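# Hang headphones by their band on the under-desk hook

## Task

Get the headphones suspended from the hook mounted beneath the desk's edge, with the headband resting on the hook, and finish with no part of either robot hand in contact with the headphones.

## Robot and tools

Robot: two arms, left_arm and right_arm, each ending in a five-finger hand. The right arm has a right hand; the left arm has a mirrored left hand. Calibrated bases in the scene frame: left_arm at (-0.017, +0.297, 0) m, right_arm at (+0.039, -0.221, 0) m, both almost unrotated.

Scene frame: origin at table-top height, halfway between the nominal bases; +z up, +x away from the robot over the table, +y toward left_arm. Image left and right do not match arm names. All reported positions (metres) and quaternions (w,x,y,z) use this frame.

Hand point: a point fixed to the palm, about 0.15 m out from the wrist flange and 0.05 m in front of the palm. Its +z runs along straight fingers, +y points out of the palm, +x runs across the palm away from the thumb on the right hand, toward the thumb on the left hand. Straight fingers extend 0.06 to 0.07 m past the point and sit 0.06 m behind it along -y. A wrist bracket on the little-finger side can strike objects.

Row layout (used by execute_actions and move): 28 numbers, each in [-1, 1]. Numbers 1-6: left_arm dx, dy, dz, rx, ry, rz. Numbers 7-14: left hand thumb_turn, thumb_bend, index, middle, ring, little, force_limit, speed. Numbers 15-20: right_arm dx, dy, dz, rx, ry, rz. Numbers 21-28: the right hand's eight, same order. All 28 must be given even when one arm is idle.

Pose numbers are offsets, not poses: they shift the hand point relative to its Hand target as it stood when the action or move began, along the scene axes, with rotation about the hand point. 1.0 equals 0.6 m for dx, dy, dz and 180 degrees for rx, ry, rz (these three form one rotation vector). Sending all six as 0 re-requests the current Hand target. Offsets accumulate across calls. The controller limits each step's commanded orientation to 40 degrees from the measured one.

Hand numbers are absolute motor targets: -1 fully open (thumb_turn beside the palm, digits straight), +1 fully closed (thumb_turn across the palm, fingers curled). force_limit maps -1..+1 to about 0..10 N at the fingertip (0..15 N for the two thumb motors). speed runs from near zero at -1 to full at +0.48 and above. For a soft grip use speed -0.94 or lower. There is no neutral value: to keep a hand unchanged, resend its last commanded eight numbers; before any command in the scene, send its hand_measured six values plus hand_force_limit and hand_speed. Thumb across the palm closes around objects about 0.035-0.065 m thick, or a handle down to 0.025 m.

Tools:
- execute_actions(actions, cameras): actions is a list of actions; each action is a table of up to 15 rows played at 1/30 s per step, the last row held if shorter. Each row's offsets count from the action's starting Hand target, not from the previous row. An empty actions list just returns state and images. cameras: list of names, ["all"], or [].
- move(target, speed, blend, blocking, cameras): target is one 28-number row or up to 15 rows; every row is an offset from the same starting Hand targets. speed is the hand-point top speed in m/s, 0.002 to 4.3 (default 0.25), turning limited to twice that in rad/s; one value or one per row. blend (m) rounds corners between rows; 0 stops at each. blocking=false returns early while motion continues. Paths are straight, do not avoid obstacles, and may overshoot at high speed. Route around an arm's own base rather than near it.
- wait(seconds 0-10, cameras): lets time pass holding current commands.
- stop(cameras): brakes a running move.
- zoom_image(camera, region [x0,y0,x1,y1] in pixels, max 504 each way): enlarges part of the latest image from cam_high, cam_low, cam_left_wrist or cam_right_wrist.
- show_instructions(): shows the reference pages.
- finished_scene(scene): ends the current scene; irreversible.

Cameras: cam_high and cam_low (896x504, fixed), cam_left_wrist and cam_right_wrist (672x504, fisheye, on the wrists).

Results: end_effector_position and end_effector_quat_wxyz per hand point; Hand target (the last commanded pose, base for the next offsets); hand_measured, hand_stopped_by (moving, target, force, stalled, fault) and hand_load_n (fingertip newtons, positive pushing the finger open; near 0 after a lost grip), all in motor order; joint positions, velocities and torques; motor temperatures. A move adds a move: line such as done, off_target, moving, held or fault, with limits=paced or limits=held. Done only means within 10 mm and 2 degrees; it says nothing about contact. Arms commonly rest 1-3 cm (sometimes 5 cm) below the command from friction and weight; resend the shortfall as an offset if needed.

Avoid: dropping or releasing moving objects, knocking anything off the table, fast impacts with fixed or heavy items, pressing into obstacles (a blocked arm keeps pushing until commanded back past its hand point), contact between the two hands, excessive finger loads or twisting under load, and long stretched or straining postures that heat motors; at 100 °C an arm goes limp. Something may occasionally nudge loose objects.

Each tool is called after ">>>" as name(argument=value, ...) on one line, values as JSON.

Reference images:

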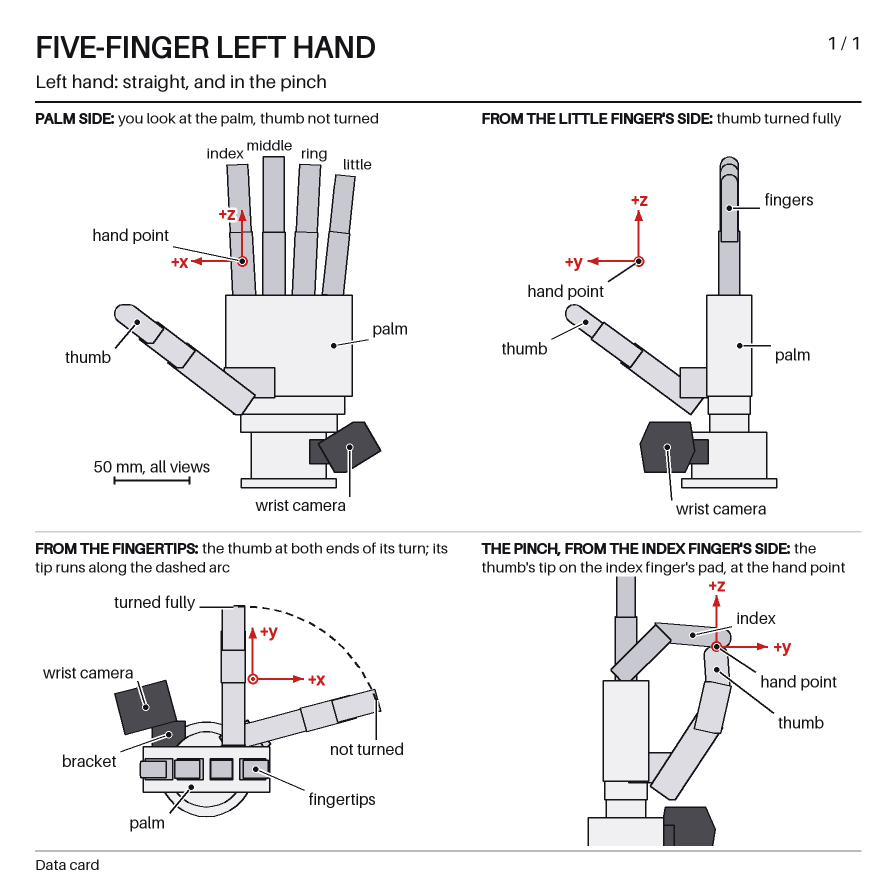

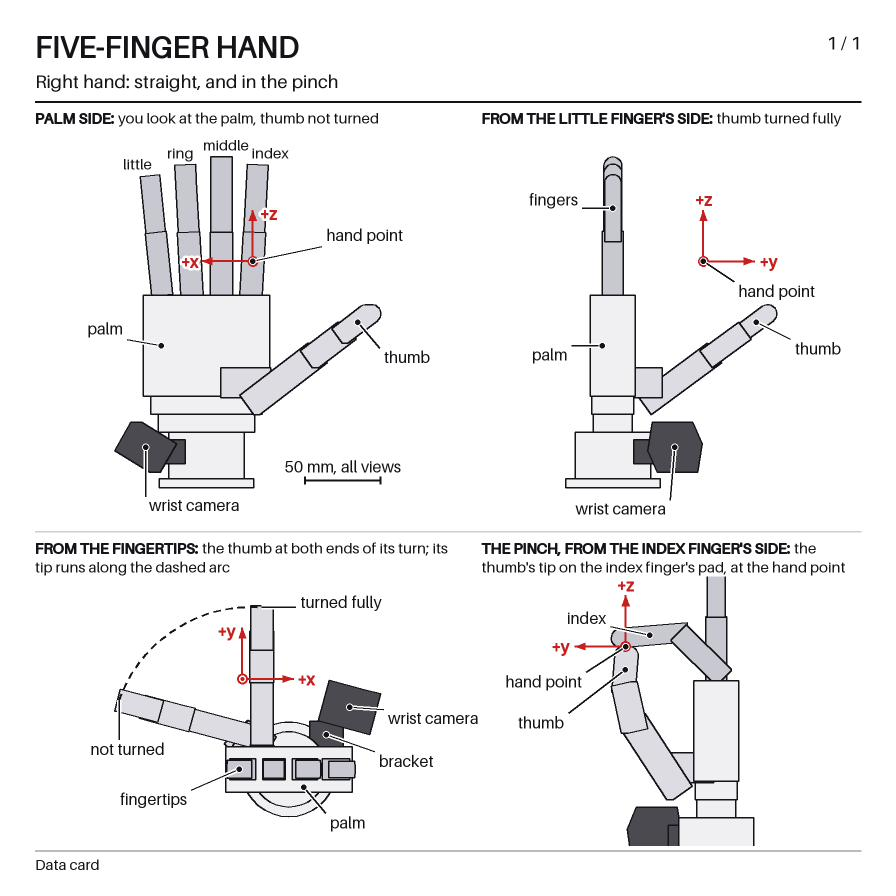

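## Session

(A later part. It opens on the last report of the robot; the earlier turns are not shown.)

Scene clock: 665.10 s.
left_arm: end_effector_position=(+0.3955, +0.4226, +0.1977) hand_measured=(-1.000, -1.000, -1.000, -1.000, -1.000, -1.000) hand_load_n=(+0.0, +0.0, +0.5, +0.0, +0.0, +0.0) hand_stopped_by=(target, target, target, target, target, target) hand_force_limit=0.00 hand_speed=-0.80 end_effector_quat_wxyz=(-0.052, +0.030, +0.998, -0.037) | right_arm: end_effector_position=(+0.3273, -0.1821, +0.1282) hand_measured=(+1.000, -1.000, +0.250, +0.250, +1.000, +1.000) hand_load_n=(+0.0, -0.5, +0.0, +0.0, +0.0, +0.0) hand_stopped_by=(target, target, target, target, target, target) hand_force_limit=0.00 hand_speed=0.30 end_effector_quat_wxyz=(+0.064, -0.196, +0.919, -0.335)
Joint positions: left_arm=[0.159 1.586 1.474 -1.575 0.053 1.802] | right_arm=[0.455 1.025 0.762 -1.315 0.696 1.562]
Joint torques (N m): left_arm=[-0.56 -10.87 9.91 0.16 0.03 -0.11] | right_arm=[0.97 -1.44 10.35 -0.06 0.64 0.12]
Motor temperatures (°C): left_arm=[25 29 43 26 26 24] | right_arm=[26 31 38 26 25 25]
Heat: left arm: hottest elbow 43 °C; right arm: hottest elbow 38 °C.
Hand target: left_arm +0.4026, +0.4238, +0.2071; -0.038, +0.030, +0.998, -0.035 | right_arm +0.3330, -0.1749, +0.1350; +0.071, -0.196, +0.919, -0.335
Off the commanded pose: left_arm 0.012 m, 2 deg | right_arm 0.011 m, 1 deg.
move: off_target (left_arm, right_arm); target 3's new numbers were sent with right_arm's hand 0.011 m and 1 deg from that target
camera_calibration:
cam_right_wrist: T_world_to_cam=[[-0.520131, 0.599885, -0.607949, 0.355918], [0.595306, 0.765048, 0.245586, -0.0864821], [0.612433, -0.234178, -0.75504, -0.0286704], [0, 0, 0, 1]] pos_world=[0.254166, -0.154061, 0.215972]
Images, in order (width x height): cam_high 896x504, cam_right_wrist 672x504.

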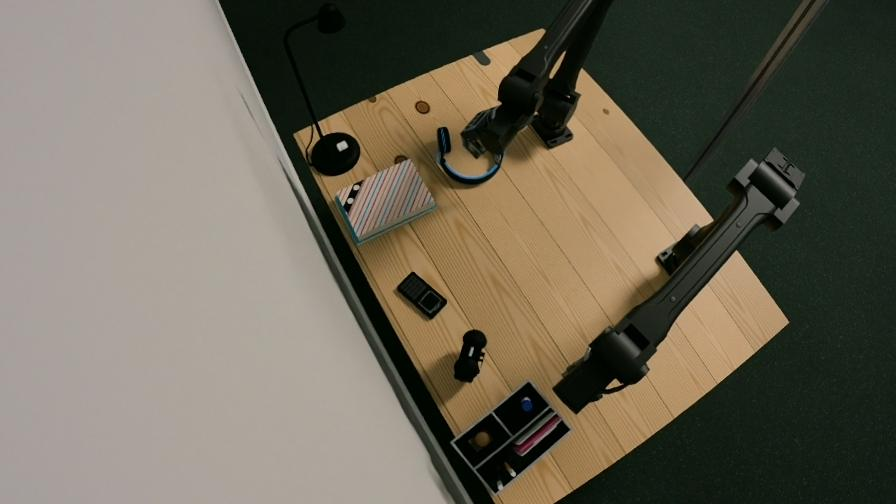

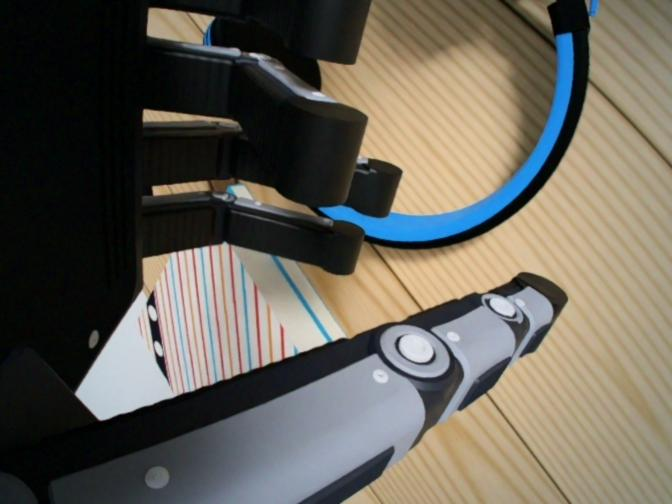

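>>> move(target=[0,0,0,0,0,0,-1,-1,-1,-1,-1,-1,0,-0.8,-0.0683,0.0017,-0.0833,0,0,0,1,-1,0.25,0.25,1,1,0,0.3], speed=0.15, cameras=["cam_right_wrist"])

Scene clock: 747.13 s.
left_arm: end_effector_position=(+0.3955, +0.4226, +0.1977) hand_measured=(-1.000, -1.000, -1.000, -1.000, -1.000, -1.000) hand_load_n=(+0.0, +0.5, +0.0, +0.0, +0.0, +0.0) hand_stopped_by=(target, target, target, target, target, target) hand_force_limit=0.00 hand_speed=-0.80 end_effector_quat_wxyz=(-0.052, +0.030, +0.998, -0.037) | right_arm: end_effector_position=(+0.2917, -0.1780, +0.0850) hand_measured=(+1.000, -1.000, +0.250, +0.250, +1.000, +1.000) hand_load_n=(+0.0, +0.0, +0.0, +0.0, +0.0, +0.0) hand_stopped_by=(target, target, target, target, target, target) hand_force_limit=0.00 hand_speed=0.30 end_effector_quat_wxyz=(+0.059, -0.198, +0.919, -0.336)
Joint positions: left_arm=[0.159 1.586 1.474 -1.575 0.053 1.802] | right_arm=[0.535 0.998 0.627 -1.285 0.693 1.666]
Joint torques (N m): left_arm=[-0.56 -10.81 9.89 0.13 0.03 -0.11] | right_arm=[1.67 -2.02 6.93 0.46 0.68 0.11]
Heat: left arm: hottest elbow 43 °C; right arm: hottest elbow 40 °C.
Hand target: left_arm +0.4026, +0.4238, +0.2071; -0.038, +0.030, +0.998, -0.035 | right_arm +0.2919, -0.1739, +0.0850; +0.071, -0.196, +0.919, -0.335
Off the commanded pose: left_arm 0.012 m, 2 deg | right_arm 0.004 m, 1 deg.
move: off_target (left_arm)
camera_calibration:
cam_right_wrist: T_world_to_cam=[[-0.526793, 0.596448, -0.60559, 0.309829], [0.597539, 0.766567, 0.235206, -0.0572969], [0.604514, -0.237959, -0.760223, -0.036455], [0, 0, 0, 1]] pos_world=[0.21949, -0.14955, 0.173392]
Images, in order (width x height): cam_right_wrist 672x504.

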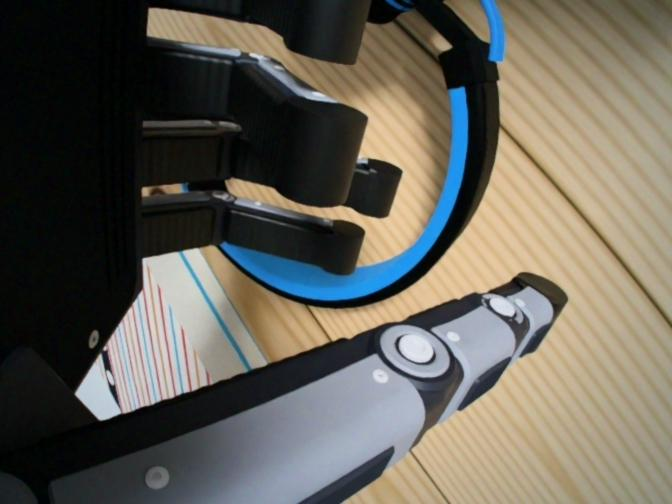

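>>> move(target=[0,0,0,0,0,0,-1,-1,-1,-1,-1,-1,0,-0.8,0.0,0.0,-0.114,0,0,0,1,-1,0.25,0.25,1,1,0,0.3], speed=0.12, cameras=["cam_right_wrist"])

Scene clock: 771.83 s.
left_arm: end_effector_position=(+0.3955, +0.4226, +0.1977) hand_measured=(-1.000, -1.000, -1.000, -1.000, -1.000, -1.000) hand_load_n=(+0.0, -0.5, +0.0, +0.0, +0.0, +0.0) hand_stopped_by=(target, target, target, target, target, target) hand_force_limit=0.00 hand_speed=-0.80 end_effector_quat_wxyz=(-0.052, +0.030, +0.998, -0.037) | right_arm: end_effector_position=(+0.2934, -0.1781, +0.0216) hand_measured=(+1.000, -1.000, +0.250, +0.250, +1.000, +1.000) hand_load_n=(+0.0, +0.0, +0.0, +0.5, +0.0, +0.0) hand_stopped_by=(target, target, target, target, target, target) hand_force_limit=0.00 hand_speed=0.30 end_effector_quat_wxyz=(+0.069, -0.193, +0.919, -0.337)
Joint positions: left_arm=[0.159 1.586 1.474 -1.575 0.053 1.802] | right_arm=[0.538 1.102 0.499 -1.036 0.699 1.672]
Joint velocities: left_arm=[within noise] | right_arm=[-0.044 -0.015 -0.037 0.002 -0.037 -0.11]
Joint torques (N m): left_arm=[-0.56 -10.87 9.89 0.16 0.03 -0.11] | right_arm=[0.62 -1.03 6.23 0.75 0.39 0.05]
Heat: left arm: hottest elbow 43 °C; right arm: hottest elbow 39 °C.
Hand target: left_arm +0.4026, +0.4238, +0.2071; -0.038, +0.030, +0.998, -0.035 | right_arm +0.2919, -0.1739, +0.0165; +0.071, -0.196, +0.919, -0.335
Off the commanded pose: left_arm 0.012 m, 2 deg | right_arm 0.007 m, 0 deg.
move: off_target (left_arm)
camera_calibration:
cam_right_wrist: T_world_to_cam=[[-0.512137, 0.599908, -0.614676, 0.26884], [0.593609, 0.764446, 0.251496, -0.042861], [0.620761, -0.236076, -0.747612, -0.0903964], [0, 0, 0, 1]] pos_world=[0.21924, -0.149855, 0.108448]
Images, in order (width x height): cam_right_wrist 672x504.

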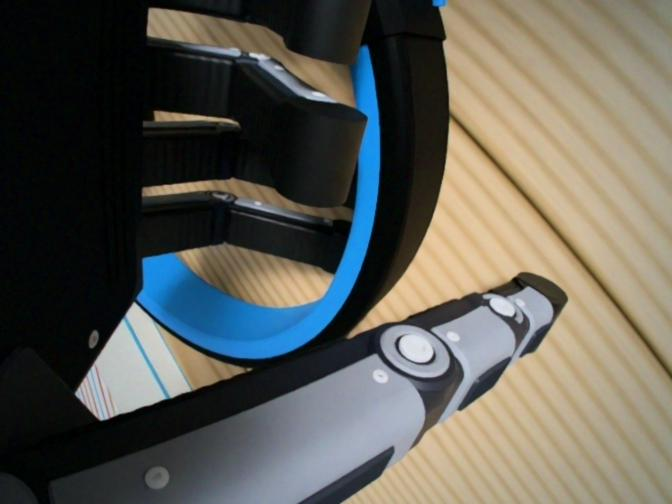

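>>> move(target=[[0,0,0,0,0,0,-1,-1,-1,-1,-1,-1,0,-0.8,0.0,0.0,-0.008,0,0,0,1,-1,0.25,0.25,1,1,0,0.3],[0,0,0,0,0,0,-1,-1,-1,-1,-1,-1,0,-0.8,0.0,0.0,-0.008,0,0,0,1,0.65,0.25,0.25,1,1,0.1,-0.6],[0,0,0,0,0,0,-1,-1,-1,-1,-1,-1,0,-0.8,0.0,0.0,-0.008,0,0,0,1,0.65,0.5,0.6,1,1,0,-0.7]], speed=0.1, cameras=["cam_right_wrist"])

Scene clock: 791.97 s.
left_arm: end_effector_position=(+0.3955, +0.4226, +0.1977) hand_measured=(-1.000, -1.000, -1.000, -1.000, -1.000, -1.000) hand_load_n=(+0.0, +0.0, +0.0, +0.0, +0.0, +0.0) hand_stopped_by=(target, target, target, target, target, target) hand_force_limit=0.00 hand_speed=-0.80 end_effector_quat_wxyz=(-0.052, +0.030, +0.998, -0.037) | right_arm: end_effector_position=(+0.2942, -0.1779, +0.0189) hand_measured=(+1.000, -0.500, +0.272, +0.274, +1.000, +1.000) hand_load_n=(+2.5, +15.0, +4.5, +4.5, +0.0, -1.5) hand_stopped_by=(target, force, force, force, target, target) hand_force_limit=0.00 hand_speed=-0.70 end_effector_quat_wxyz=(+0.070, -0.193, +0.919, -0.337)
Joint positions: left_arm=[0.159 1.586 1.474 -1.575 0.053 1.802] | right_arm=[0.538 1.11 0.495 -1.023 0.7 1.672]
Joint torques (N m): left_arm=[-0.56 -10.87 9.91 0.13 0.03 -0.11] | right_arm=[1.61 -0.21 5.68 0.98 0.31 0.09]
Heat: left arm: hottest elbow 43 °C; right arm: hottest elbow 38 °C.
Hand target: left_arm +0.4026, +0.4238, +0.2071; -0.038, +0.030, +0.998, -0.035 | right_arm +0.2918, -0.1740, +0.0117; +0.071, -0.196, +0.919, -0.335
Off the commanded pose: left_arm 0.012 m, 2 deg | right_arm 0.008 m, 0 deg.
move: off_target (left_arm)
camera_calibration:
cam_right_wrist: T_world_to_cam=[[-0.511042, 0.599687, -0.615801, 0.267198], [0.593102, 0.764559, 0.252348, -0.0426838], [0.622146, -0.236272, -0.746398, -0.0933395], [0, 0, 0, 1]] pos_world=[0.219936, -0.149655, 0.105644]
Images, in order (width x height): cam_right_wrist 672x504.

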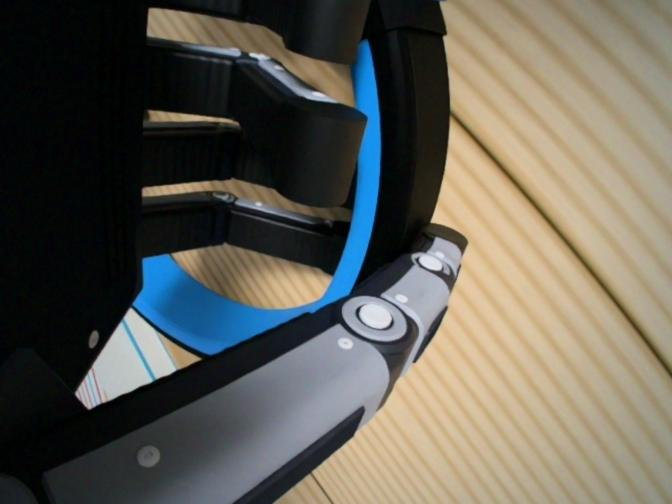

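>>> move(target=[[0,0,0,0,0,0,-1,-1,-1,-1,-1,-1,0,-0.8,0.03,-0.06,0.197,0.035,-0.042,0.023,1,0.65,0.5,0.6,1,1,0,-0.7],[0,0,0,0,0,0,-1,-1,-1,-1,-1,-1,0,-0.8,0.147,-0.343,0.414,0.0924,-0.1109,0.0608,1,0.65,0.5,0.6,1,1,0,-0.7],[0,0,0,0,0,0,-1,-1,-1,-1,-1,-1,0,-0.8,0.03,-0.593,0.514,0.15,-0.18,0.099,1,0.65,0.5,0.6,1,1,0,-0.7]], speed=[0.15,0.22,0.22], blend=[0.03,0.04,0], cameras=["all"])

Scene clock: 860.17 s.
left_arm: end_effector_position=(+0.3955, +0.4226, +0.1977) hand_measured=(-1.000, -1.000, -1.000, -1.000, -1.000, -1.000) hand_load_n=(+0.0, +0.0, +0.0, +0.0, +0.0, +0.0) hand_stopped_by=(target, target, target, target, target, target) hand_force_limit=0.00 hand_speed=-0.80 end_effector_quat_wxyz=(-0.052, +0.030, +0.998, -0.037) | right_arm: end_effector_position=(+0.3056, -0.5109, +0.2855) hand_measured=(+1.000, -0.500, +0.272, +0.272, +1.000, +1.000) hand_load_n=(+2.0, +11.0, +7.0, +6.0, +0.0, +0.0) hand_stopped_by=(target, force, force, force, target, target) hand_force_limit=0.00 hand_speed=-0.70 end_effector_quat_wxyz=(+0.407, -0.196, +0.886, -0.105)
Joint positions: left_arm=[0.159 1.586 1.474 -1.575 0.053 1.802] | right_arm=[-1.204 1.238 1.156 -1.1 -0.797 0.05]
Joint torques (N m): left_arm=[-0.56 -10.87 9.89 0.14 0.03 -0.11] | right_arm=[-1.73 -5.71 16.38 0.55 -1.02 -0.2]
Heat: left arm: hottest elbow 43 °C; right arm: hottest elbow 38 °C.
Hand target: left_arm +0.4026, +0.4238, +0.2071; -0.038, +0.030, +0.998, -0.035 | right_arm +0.3099, -0.5298, +0.3201; +0.414, -0.211, +0.874, -0.141
Off the commanded pose: left_arm 0.012 m, 2 deg | right_arm 0.040 m, 5 deg.
move: off_target (left_arm, right_arm)
camera_calibration:
cam_left_wrist: T_world_to_cam=[[-0.303887, -0.941918, 0.142977, 0.485361], [-0.725305, 0.326038, 0.606327, 0.0210909], [-0.617727, 0.0805531, -0.782256, 0.477082], [0, 0, 0, 1]] pos_world=[0.457498, 0.411864, 0.291017]
cam_right_wrist: T_world_to_cam=[[-0.402868, 0.780058, -0.478757, 0.656875], [0.0788147, 0.550708, 0.830969, 0.0205335], [0.911859, 0.297037, -0.283342, 0.0716024], [0, 0, 0, 1]] pos_world=[0.197724, -0.544977, 0.317709]

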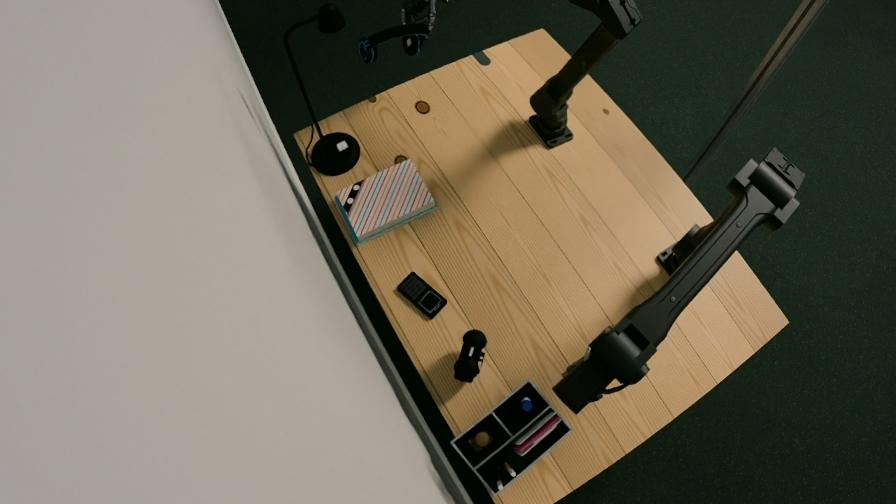

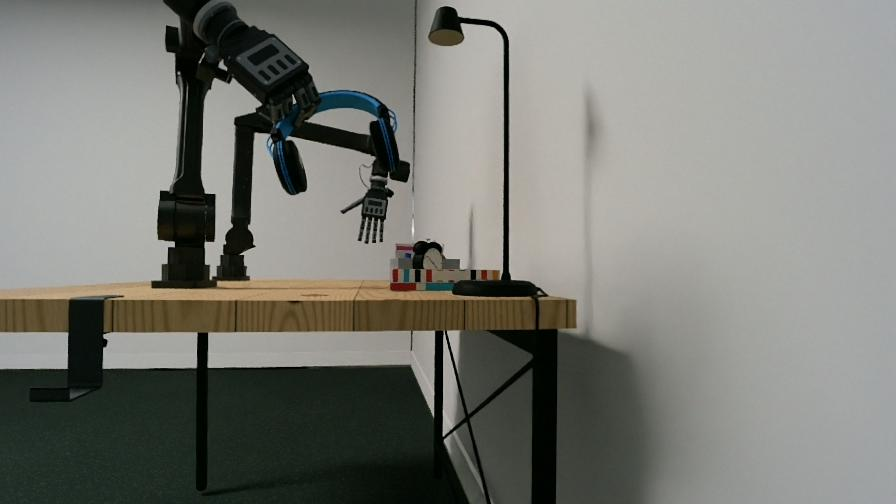

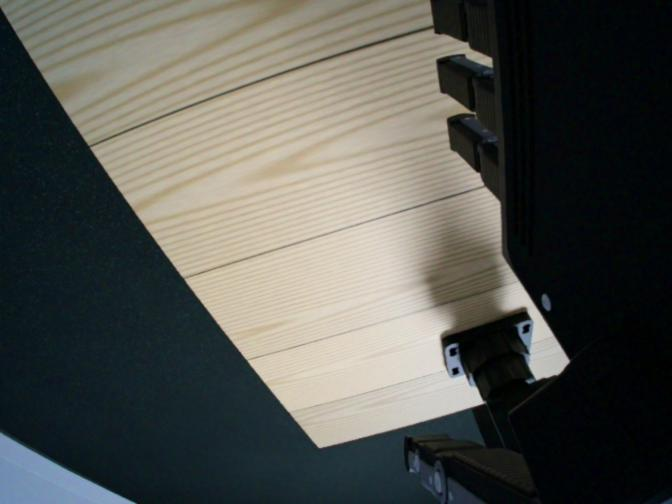

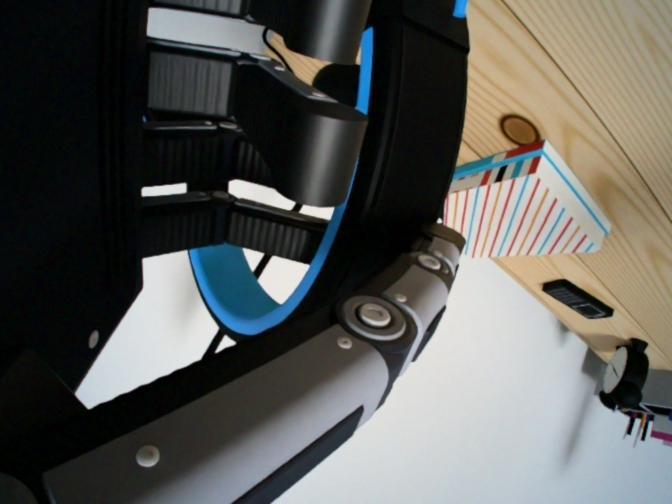

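>>> move(target=[[0,0,0,0,0,0,-1,-1,-1,-1,-1,-1,0,-0.8,-0.183,-0.25,0.03,0.0462,-0.0555,0.0304,1,0.65,0.5,0.6,1,1,0,-0.7],[0,0,0,0,0,0,-1,-1,-1,-1,-1,-1,0,-0.8,-0.433,-0.367,-0.03,0.0809,-0.0971,0.0532,1,0.65,0.5,0.6,1,1,0,-0.7]], speed=[0.22,0.22], blend=[0.05,0], cameras=["all"])

Scene clock: 986.33 s.
left_arm: end_effector_position=(+0.3955, +0.4226, +0.1977) hand_measured=(-1.000, -1.000, -1.000, -1.000, -1.000, -1.000) hand_load_n=(+0.0, +0.0, +0.0, +0.0, +0.0, +0.0) hand_stopped_by=(target, target, target, target, target, target) hand_force_limit=0.00 hand_speed=-0.80 end_effector_quat_wxyz=(-0.052, +0.030, +0.998, -0.037) | right_arm: end_effector_position=(+0.0534, -0.7377, +0.2748) hand_measured=(+1.000, -0.500, +0.272, +0.272, +1.000, +1.000) hand_load_n=(+2.5, +11.5, +7.0, +5.0, +0.0, +0.5) hand_stopped_by=(target, force, force, force, target, target) hand_force_limit=0.00 hand_speed=-0.70 end_effector_quat_wxyz=(+0.511, -0.076, +0.842, -0.154)
Joint positions: left_arm=[0.159 1.586 1.474 -1.575 0.053 1.802] | right_arm=[-1.83 1.903 1.794 -1.676 -1.114 -0.62]
Joint torques (N m): left_arm=[-0.56 -10.87 9.91 0.16 0.03 -0.11] | right_arm=[-0.56 -16.85 14.6 -0.65 -1.37 0.01]
Motor temperatures (°C): left_arm=[25 29 43 26 26 24] | right_arm=[26 31 47 26 28 25]
Heat: left arm: hottest elbow 43 °C; right arm: hottest elbow 47 °C.
Hand target: left_arm +0.4026, +0.4238, +0.2071; -0.038, +0.030, +0.998, -0.035 | right_arm +0.0502, -0.7501, +0.3021; +0.575, -0.206, +0.791, -0.025
Off the commanded pose: left_arm 0.012 m, 2 deg | right_arm 0.030 m, 23 deg.
joint sent to its limit (right arm) — joint 4 (wrist pitch), lower limit. The joint targets are off in orientation, not in position.
move: off_target (left_arm, right_arm)
camera_calibration:
cam_left_wrist: T_world_to_cam=[[-0.303887, -0.941918, 0.142977, 0.485361], [-0.725305, 0.326038, 0.606327, 0.0210909], [-0.617727, 0.0805531, -0.782256, 0.477082], [0, 0, 0, 1]] pos_world=[0.457498, 0.411864, 0.291017]
cam_right_wrist: T_world_to_cam=[[-0.0936538, 0.854984, -0.510129, 0.774458], [-0.0328027, 0.509453, 0.859873, 0.14182], [0.995064, 0.097264, -0.0196664, 0.14162], [0, 0, 0, 1]] pos_world=[-0.063738, -0.748175, 0.275911]

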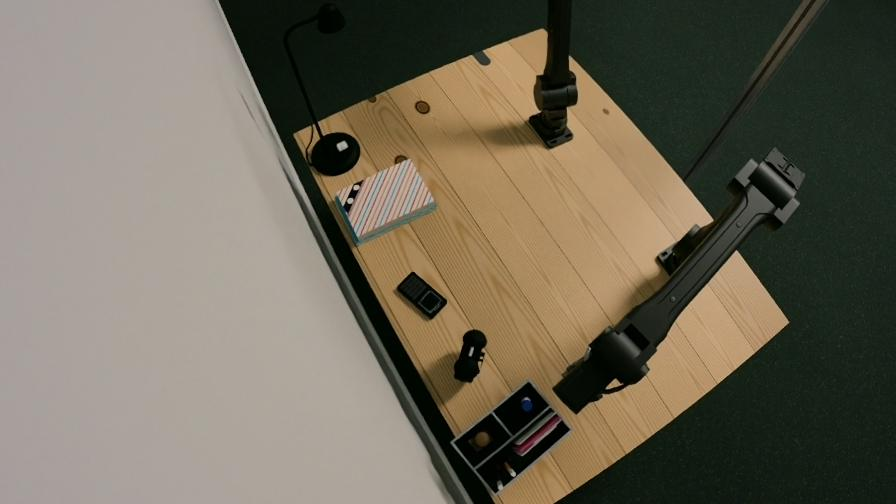

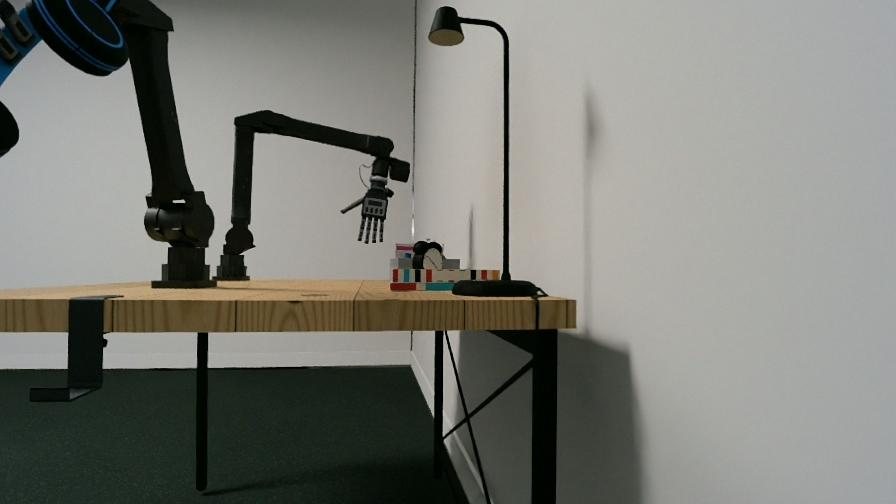

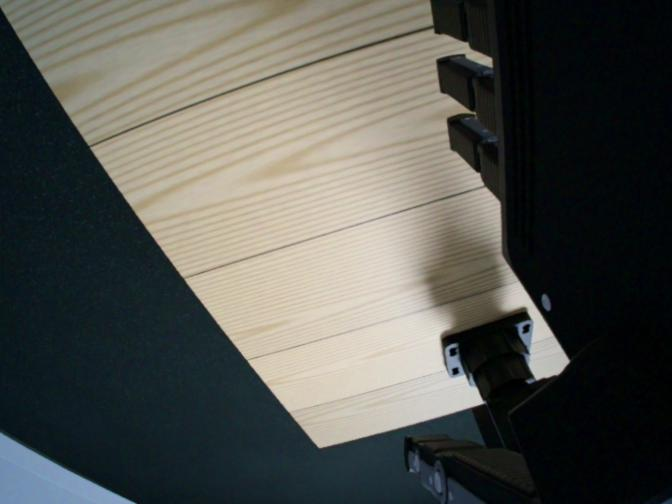

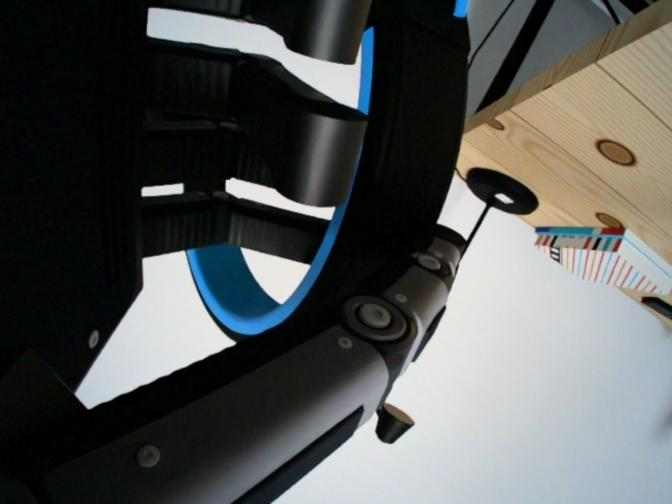

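>>> move(target=[[0,0,0,0,0,0,-1,-1,-1,-1,-1,-1,0,-0.8,-0.08,0.0218,-0.3035,0.1214,0.1588,0.0234,1,0.65,0.5,0.6,1,1,0,-0.7],[0,0,0,0,0,0,-1,-1,-1,-1,-1,-1,0,-0.8,-0.0837,0.0218,-0.47,0.1214,0.1588,0.0234,1,0.65,0.5,0.6,1,1,0,-0.7]], speed=[0.2,0.2], blend=[0.05,0], cameras=["cam_low","cam_right_wrist"])

Scene clock: 1150.40 s.
left_arm: end_effector_position=(+0.3955, +0.4226, +0.1977) hand_measured=(-1.000, -1.000, -1.000, -1.000, -1.000, -1.000) hand_load_n=(+0.0, +0.0, +0.0, +0.0, +0.0, +0.0) hand_stopped_by=(target, target, target, target, target, target) hand_force_limit=0.00 hand_speed=-0.80 end_effector_quat_wxyz=(-0.052, +0.030, +0.998, -0.037) | right_arm: end_effector_position=(-0.0028, -0.7167, -0.0009) hand_measured=(+1.000, -0.500, +0.272, +0.272, +1.000, +1.000) hand_load_n=(+2.0, +11.5, +5.5, +4.5, +0.0, +0.0) hand_stopped_by=(target, force, force, force, target, target) hand_force_limit=0.00 hand_speed=-0.70 end_effector_quat_wxyz=(+0.361, -0.073, +0.919, +0.140)
Joint positions: left_arm=[0.159 1.586 1.474 -1.575 0.053 1.802] | right_arm=[-1.801 2.38 1.89 -1.676 -0.564 -0.612]
Joint torques (N m): left_arm=[-0.62 -10.87 9.89 0.14 0.03 -0.11] | right_arm=[1.44 -21.77 11.33 -1.31 -0.53 -0.08]
Heat: left arm: hottest elbow 43 °C; right arm: hottest elbow 47 °C.
Hand target: left_arm +0.4026, +0.4238, +0.2071; -0.038, +0.030, +0.998, -0.035 | right_arm +0.0001, -0.7369, +0.0201; +0.392, -0.122, +0.890, +0.196
Off the commanded pose: left_arm 0.012 m, 2 deg | right_arm 0.029 m, 10 deg.
joint sent to its limit (right arm) — joint 4 (wrist pitch), lower limit. The joint targets are off in orientation, not in position.
move: off_target (left_arm, right_arm)
camera_calibration:
cam_right_wrist: T_world_to_cam=[[-0.405166, 0.912464, 0.0570087, 0.651393], [0.258071, 0.0543268, 0.964597, 0.0409809], [0.877063, 0.405534, -0.257492, 0.410478], [0, 0, 0, 1]] pos_world=[-0.106669, -0.763062, 0.0290298]
Images, in order (width x height): cam_low 896x504, cam_right_wrist 672x504.

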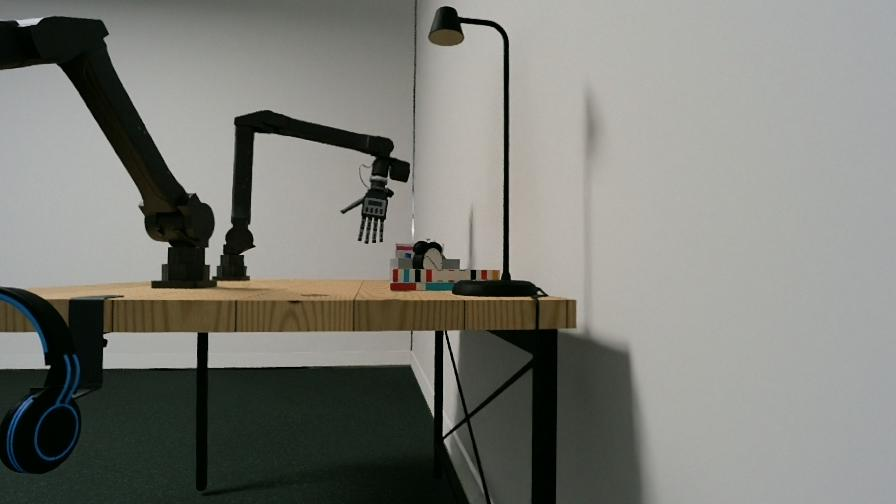

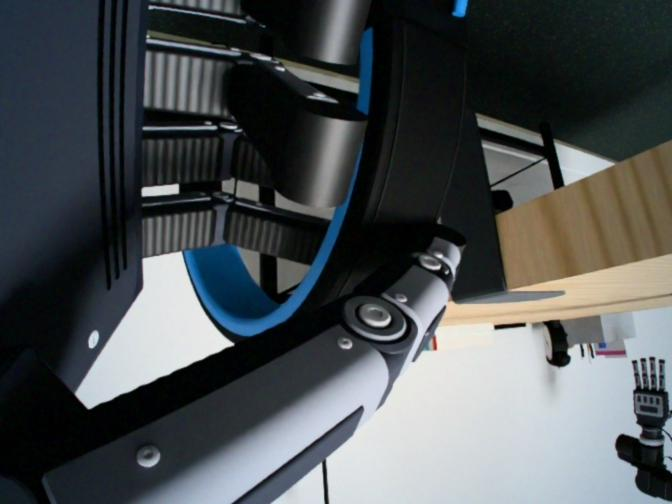

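>>> move(target=[[0,0,0,0,0,0,-1,-1,-1,-1,-1,-1,0,-0.8,0,0,-0.12,0,0,0,1,0.65,0.5,0.6,1,1,0,-0.7],[0,0,0,0,0,0,-1,-1,-1,-1,-1,-1,0,-0.8,0,0.12,-0.125,0,0,0,1,0.65,0.5,0.6,1,1,0,-0.7]], speed=[0.12,0.08], cameras=["cam_low","cam_right_wrist"])

Scene clock: 1207.90 s.
left_arm: end_effector_position=(+0.3955, +0.4226, +0.1977) hand_measured=(-1.000, -1.000, -1.000, -1.000, -1.000, -1.000) hand_load_n=(+0.0, +0.0, +0.0, +0.0, -0.5, +0.0) hand_stopped_by=(target, target, target, target, target, target) hand_force_limit=0.00 hand_speed=-0.80 end_effector_quat_wxyz=(-0.052, +0.030, +0.998, -0.037) | right_arm: end_effector_position=(+0.0022, -0.6600, -0.0729) hand_measured=(+1.000, -0.500, +0.272, +0.272, +1.000, +1.000) hand_load_n=(+2.5, +12.0, +5.5, +3.5, +0.0, +0.0) hand_stopped_by=(target, force, force, force, target, target) hand_force_limit=0.00 hand_speed=-0.70 end_effector_quat_wxyz=(+0.395, -0.113, +0.887, +0.213)
Joint positions: left_arm=[0.159 1.586 1.474 -1.575 0.053 1.802] | right_arm=[-1.793 2.507 1.806 -1.676 -0.529 -0.753]
Joint torques (N m): left_arm=[-0.56 -10.93 9.89 0.13 0.03 -0.11] | right_arm=[-0.73 -22.3 4.44 -1.11 -0.42 -0.15]
Heat: left arm: hottest elbow 43 °C; right arm: hottest elbow 44 °C.
Hand target: left_arm +0.4026, +0.4238, +0.2071; -0.038, +0.030, +0.998, -0.035 | right_arm +0.0000, -0.6649, -0.0549; +0.392, -0.122, +0.890, +0.196
Off the commanded pose: left_arm 0.012 m, 2 deg | right_arm 0.019 m, 2 deg.
move: off_target (left_arm, right_arm)
camera_calibration:
cam_right_wrist: T_world_to_cam=[[-0.520132, 0.845353, 0.121824, 0.566501], [0.17275, -0.0355602, 0.984324, 0.0483869], [0.836433, 0.533024, -0.127539, 0.45834], [0, 0, 0, 1]] pos_world=[-0.0970732, -0.721479, -0.0581855]
Images, in order (width x height): cam_low 896x504, cam_right_wrist 672x504.

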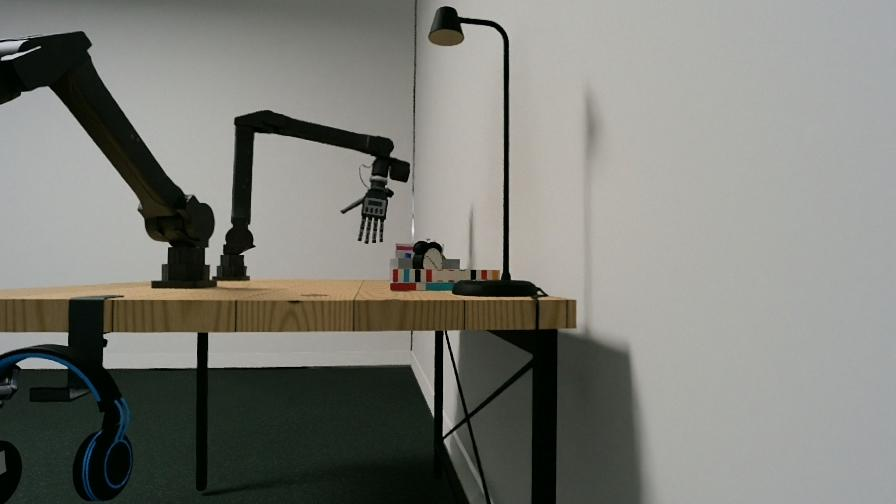

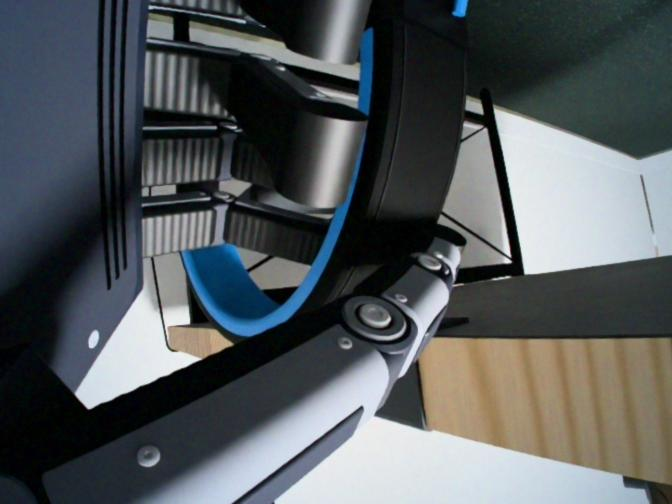

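>>> zoom_image(camera="cam_low", region=[0, 280, 180, 504])

Scaled by 2.250 from the camera's 896x504 image, which has a finer 1280x720 frame.

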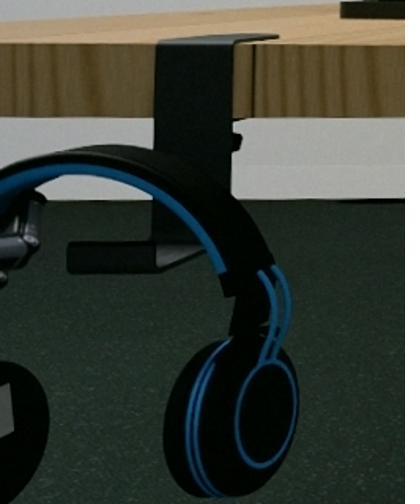

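>>> move(target=[[0,0,0,0,0,0,-1,-1,-1,-1,-1,-1,0,-0.8,0,0.07,-0.01,0,0,0,1,0.65,0.5,0.6,1,1,0,-0.7],[0,0,0,0,0,0,-1,-1,-1,-1,-1,-1,0,-0.8,0,0.07,-0.053,0,0,0,1,0.65,0.5,0.6,1,1,0,-0.7]], speed=[0.08,0.08], cameras=["cam_low","cam_right_wrist"])

>>> zoom_image(camera="cam_low", region=[0, 280, 180, 504])

Scene clock: 1260.20 s.
left_arm: end_effector_position=(+0.3955, +0.4226, +0.1977) hand_measured=(-1.000, -1.000, -1.000, -1.000, -1.000, -1.000) hand_load_n=(+0.0, +0.0, +0.0, +0.0, +0.0, +0.0) hand_stopped_by=(target, target, target, target, target, target) hand_force_limit=0.00 hand_speed=-0.80 end_effector_quat_wxyz=(-0.052, +0.030, +0.998, -0.037) | right_arm: end_effector_position=(+0.0056, -0.6221, -0.0864) hand_measured=(+1.000, -0.500, +0.272, +0.272, +1.000, +1.000) hand_load_n=(+2.5, +11.5, +5.5, +3.5, +0.0, +0.0) hand_stopped_by=(target, force, force, force, target, target) hand_force_limit=0.00 hand_speed=-0.70 end_effector_quat_wxyz=(+0.388, -0.126, +0.891, +0.202)
Joint positions: left_arm=[0.159 1.586 1.474 -1.575 0.053 1.802] | right_arm=[-1.801 2.439 1.632 -1.546 -0.513 -0.772]
Joint torques (N m): left_arm=[-0.56 -10.87 9.89 0.14 0.03 -0.11] | right_arm=[-2.2 -17.61 4.96 -1.21 -0.48 -0.02]
Motor temperatures (°C): left_arm=[25 29 43 26 26 24] | right_arm=[26 37 40 26 27 25]
Heat: left arm: hottest elbow 43 °C; right arm: hottest elbow 40 °C.
Hand target: left_arm +0.4026, +0.4238, +0.2071; -0.038, +0.030, +0.998, -0.035 | right_arm -0.0001, -0.6230, -0.0866; +0.392, -0.122, +0.890, +0.196
Off the commanded pose: left_arm 0.012 m, 2 deg | right_arm 0.006 m, 1 deg.
move: off_target (left_arm)
camera_calibration:
cam_right_wrist: T_world_to_cam=[[-0.532921, 0.84037, 0.0988633, 0.53283], [0.181465, -0.000613185, 0.983397, 0.0841356], [0.826478, 0.542013, -0.152171, 0.437076], [0, 0, 0, 1]] pos_world=[-0.0925451, -0.684624, -0.0689057]
Images, in order (width x height): cam_low 896x504, cam_right_wrist 672x504.

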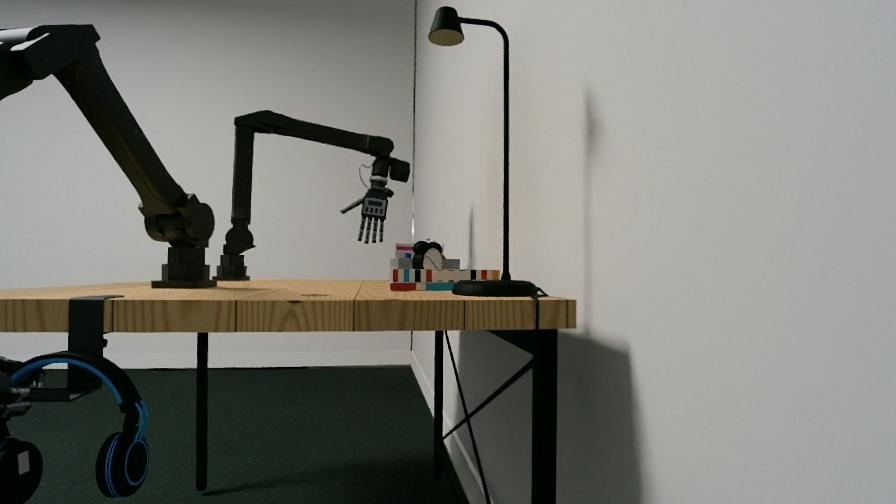

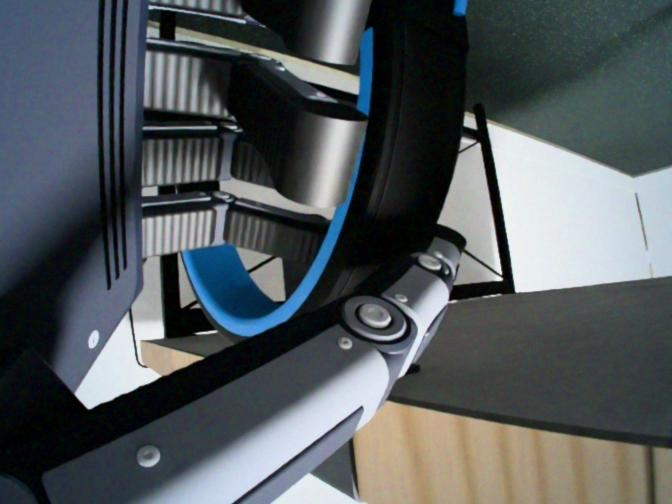

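Scaled by 2.250 from the camera's 896x504 image, which has a finer 1280x720 frame.

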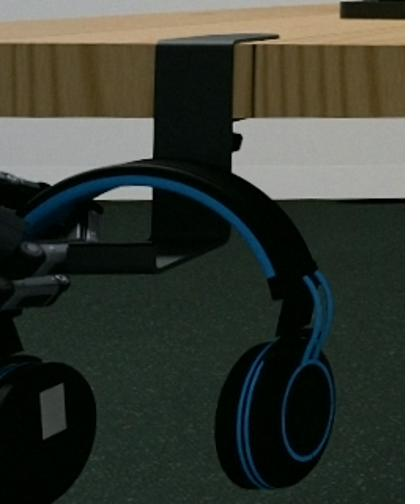

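>>> zoom_image(camera="cam_low", region=[0, 345, 80, 425])

Scaled by 6.300 from the camera's 896x504 image, which has a finer 1280x720 frame.

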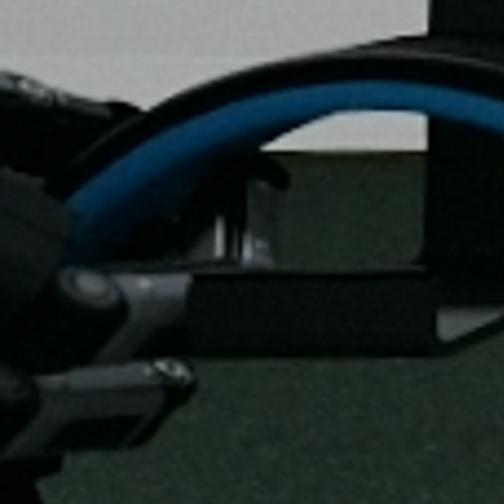

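>>> move(target=[0,0,0,0,0,0,-1,-1,-1,-1,-1,-1,0,-0.8,-0.025,0,-0.01,0,-0.0444,0,1,0.65,0.5,0.6,1,1,0,-0.7], speed=0.06, cameras=["cam_low"])

>>> zoom_image(camera="cam_low", region=[0, 335, 90, 425])

Scene clock: 1337.20 s.
left_arm: end_effector_position=(+0.3955, +0.4226, +0.1977) hand_measured=(-1.000, -1.000, -1.000, -1.000, -1.000, -1.000) hand_load_n=(+0.0, +0.0, +0.0, +0.0, +0.0, +0.0) hand_stopped_by=(target, target, target, target, target, target) hand_force_limit=0.00 hand_speed=-0.80 end_effector_quat_wxyz=(-0.052, +0.030, +0.998, -0.037) | right_arm: end_effector_position=(-0.0058, -0.6144, -0.0998) hand_measured=(+1.000, -0.500, +0.272, +0.274, +1.000, +1.000) hand_load_n=(+3.5, +11.5, +5.5, +3.0, +0.0, +0.0) hand_stopped_by=(target, force, force, force, target, target) hand_force_limit=0.00 hand_speed=-0.70 end_effector_quat_wxyz=(+0.448, -0.137, +0.862, +0.194)
Joint positions: left_arm=[0.159 1.586 1.474 -1.575 0.053 1.802] | right_arm=[-1.841 2.523 1.679 -1.627 -0.571 -0.914]
Joint torques (N m): left_arm=[-0.56 -10.87 9.88 0.16 0.04 -0.11] | right_arm=[-1.26 -16.56 7.3 -2.29 -0.45 -0.09]
Heat: left arm: hottest elbow 43 °C; right arm: hottest elbow 38 °C.
Hand target: left_arm +0.4026, +0.4238, +0.2071; -0.038, +0.030, +0.998, -0.035 | right_arm -0.0150, -0.6229, -0.0927; +0.453, -0.135, +0.861, +0.187
Off the commanded pose: left_arm 0.012 m, 2 deg | right_arm 0.015 m, 1 deg.
move: off_target (left_arm, right_arm)
Images, in order (width x height): cam_low 896x504.

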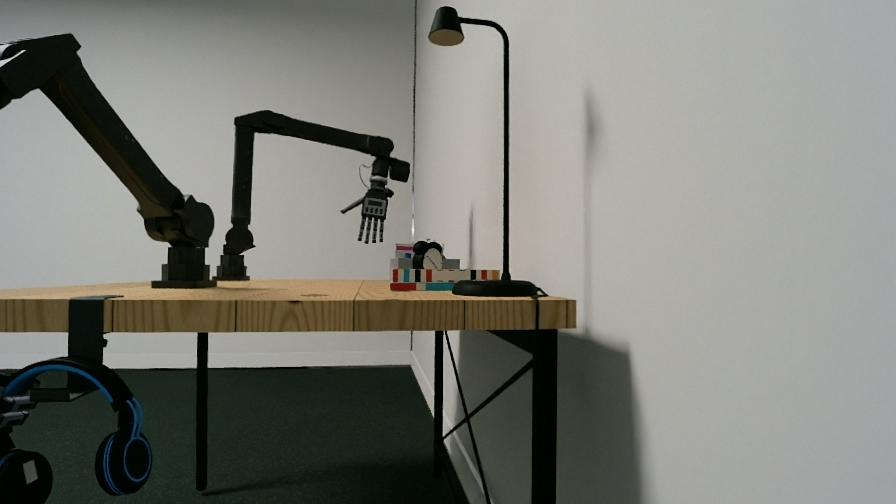

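Scaled by 5.600 from the camera's 896x504 image, which has a finer 1280x720 frame.

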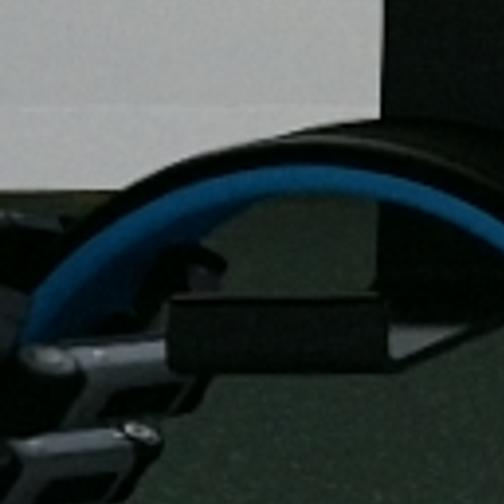

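>>> move(target=[0,0,0,0,0,0,-1,-1,-1,-1,-1,-1,0,-0.8,-0.005,-0.008,-0.055,0,0,0,1,0.65,0.5,0.6,1,1,0,-0.7], speed=0.06, cameras=["cam_low","cam_right_wrist"])

>>> zoom_image(camera="cam_low", region=[0, 335, 90, 425])

Scene clock: 1358.90 s.
left_arm: end_effector_position=(+0.3955, +0.4226, +0.1977) hand_measured=(-1.000, -1.000, -1.000, -1.000, -1.000, -1.000) hand_load_n=(+0.0, +0.0, +0.0, +0.0, +0.0, +0.0) hand_stopped_by=(target, target, target, target, target, target) hand_force_limit=0.00 hand_speed=-0.80 end_effector_quat_wxyz=(-0.052, +0.030, +0.998, -0.037) | right_arm: end_effector_position=(-0.0066, -0.6195, -0.1225) hand_measured=(+1.000, -0.500, +0.274, +0.272, +1.000, +1.000) hand_load_n=(-1.0, +12.0, +0.5, +7.5, +0.0, +0.0) hand_stopped_by=(target, force, force, force, target, target) hand_force_limit=0.00 hand_speed=-0.70 end_effector_quat_wxyz=(+0.454, -0.134, +0.858, +0.198)
Joint positions: left_arm=[0.159 1.586 1.474 -1.575 0.053 1.802] | right_arm=[-1.841 2.59 1.733 -1.632 -0.578 -0.919]
Joint torques (N m): left_arm=[-0.56 -10.87 9.91 0.14 0.03 -0.1] | right_arm=[-2.08 -17.26 7.23 -1.48 -0.16 -0.14]
Heat: left arm: hottest elbow 43 °C; right arm: hottest elbow 38 °C.
Hand target: left_arm +0.4026, +0.4238, +0.2071; -0.038, +0.030, +0.998, -0.035 | right_arm -0.0180, -0.6278, -0.1257; +0.453, -0.136, +0.861, +0.187
Off the commanded pose: left_arm 0.012 m, 2 deg | right_arm 0.014 m, 1 deg.
move: off_target (left_arm, right_arm)
camera_calibration:
cam_right_wrist: T_world_to_cam=[[-0.537379, 0.842714, 0.0325179, 0.520997], [0.0340381, -0.016854, 0.999278, 0.112648], [0.842654, 0.538098, -0.0196274, 0.454101], [0, 0, 0, 1]] pos_world=[-0.106512, -0.681504, -0.120595]
Images, in order (width x height): cam_low 896x504, cam_right_wrist 672x504.

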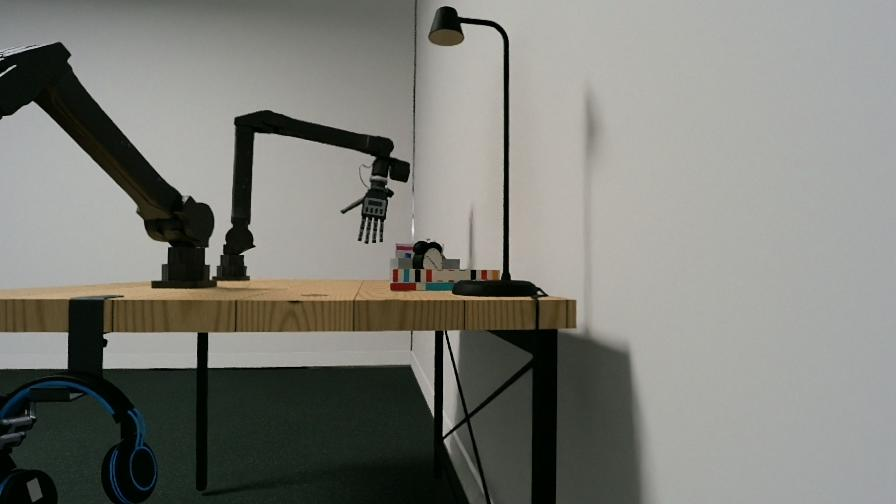

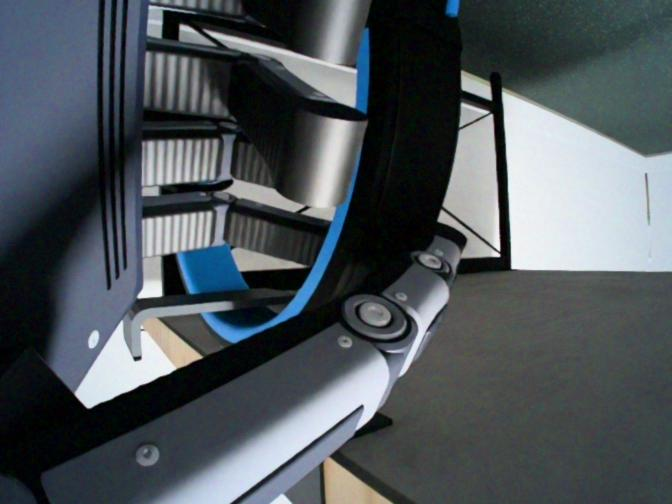

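Scaled by 5.600 from the camera's 896x504 image, which has a finer 1280x720 frame.

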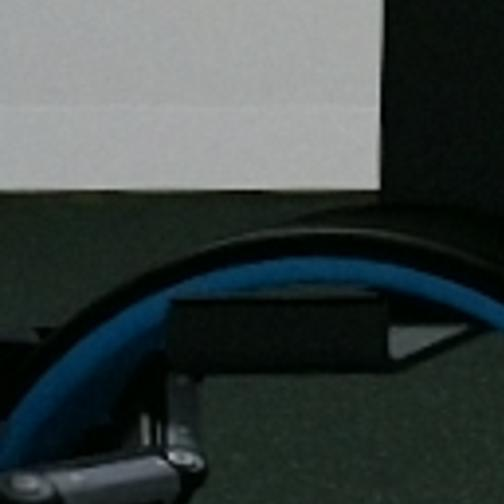

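>>> zoom_image(camera="cam_right_wrist", region=[110, 170, 400, 400])

Scaled by 1.738 from the camera's 672x504 image, which has a finer 960x720 frame.

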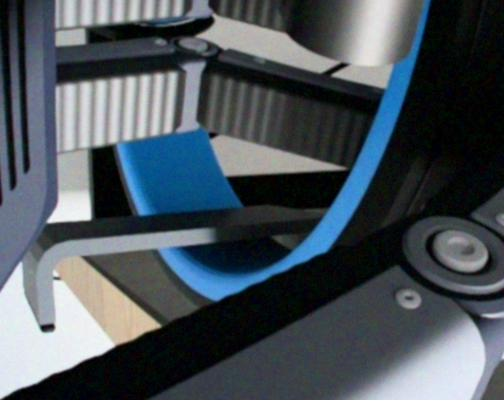

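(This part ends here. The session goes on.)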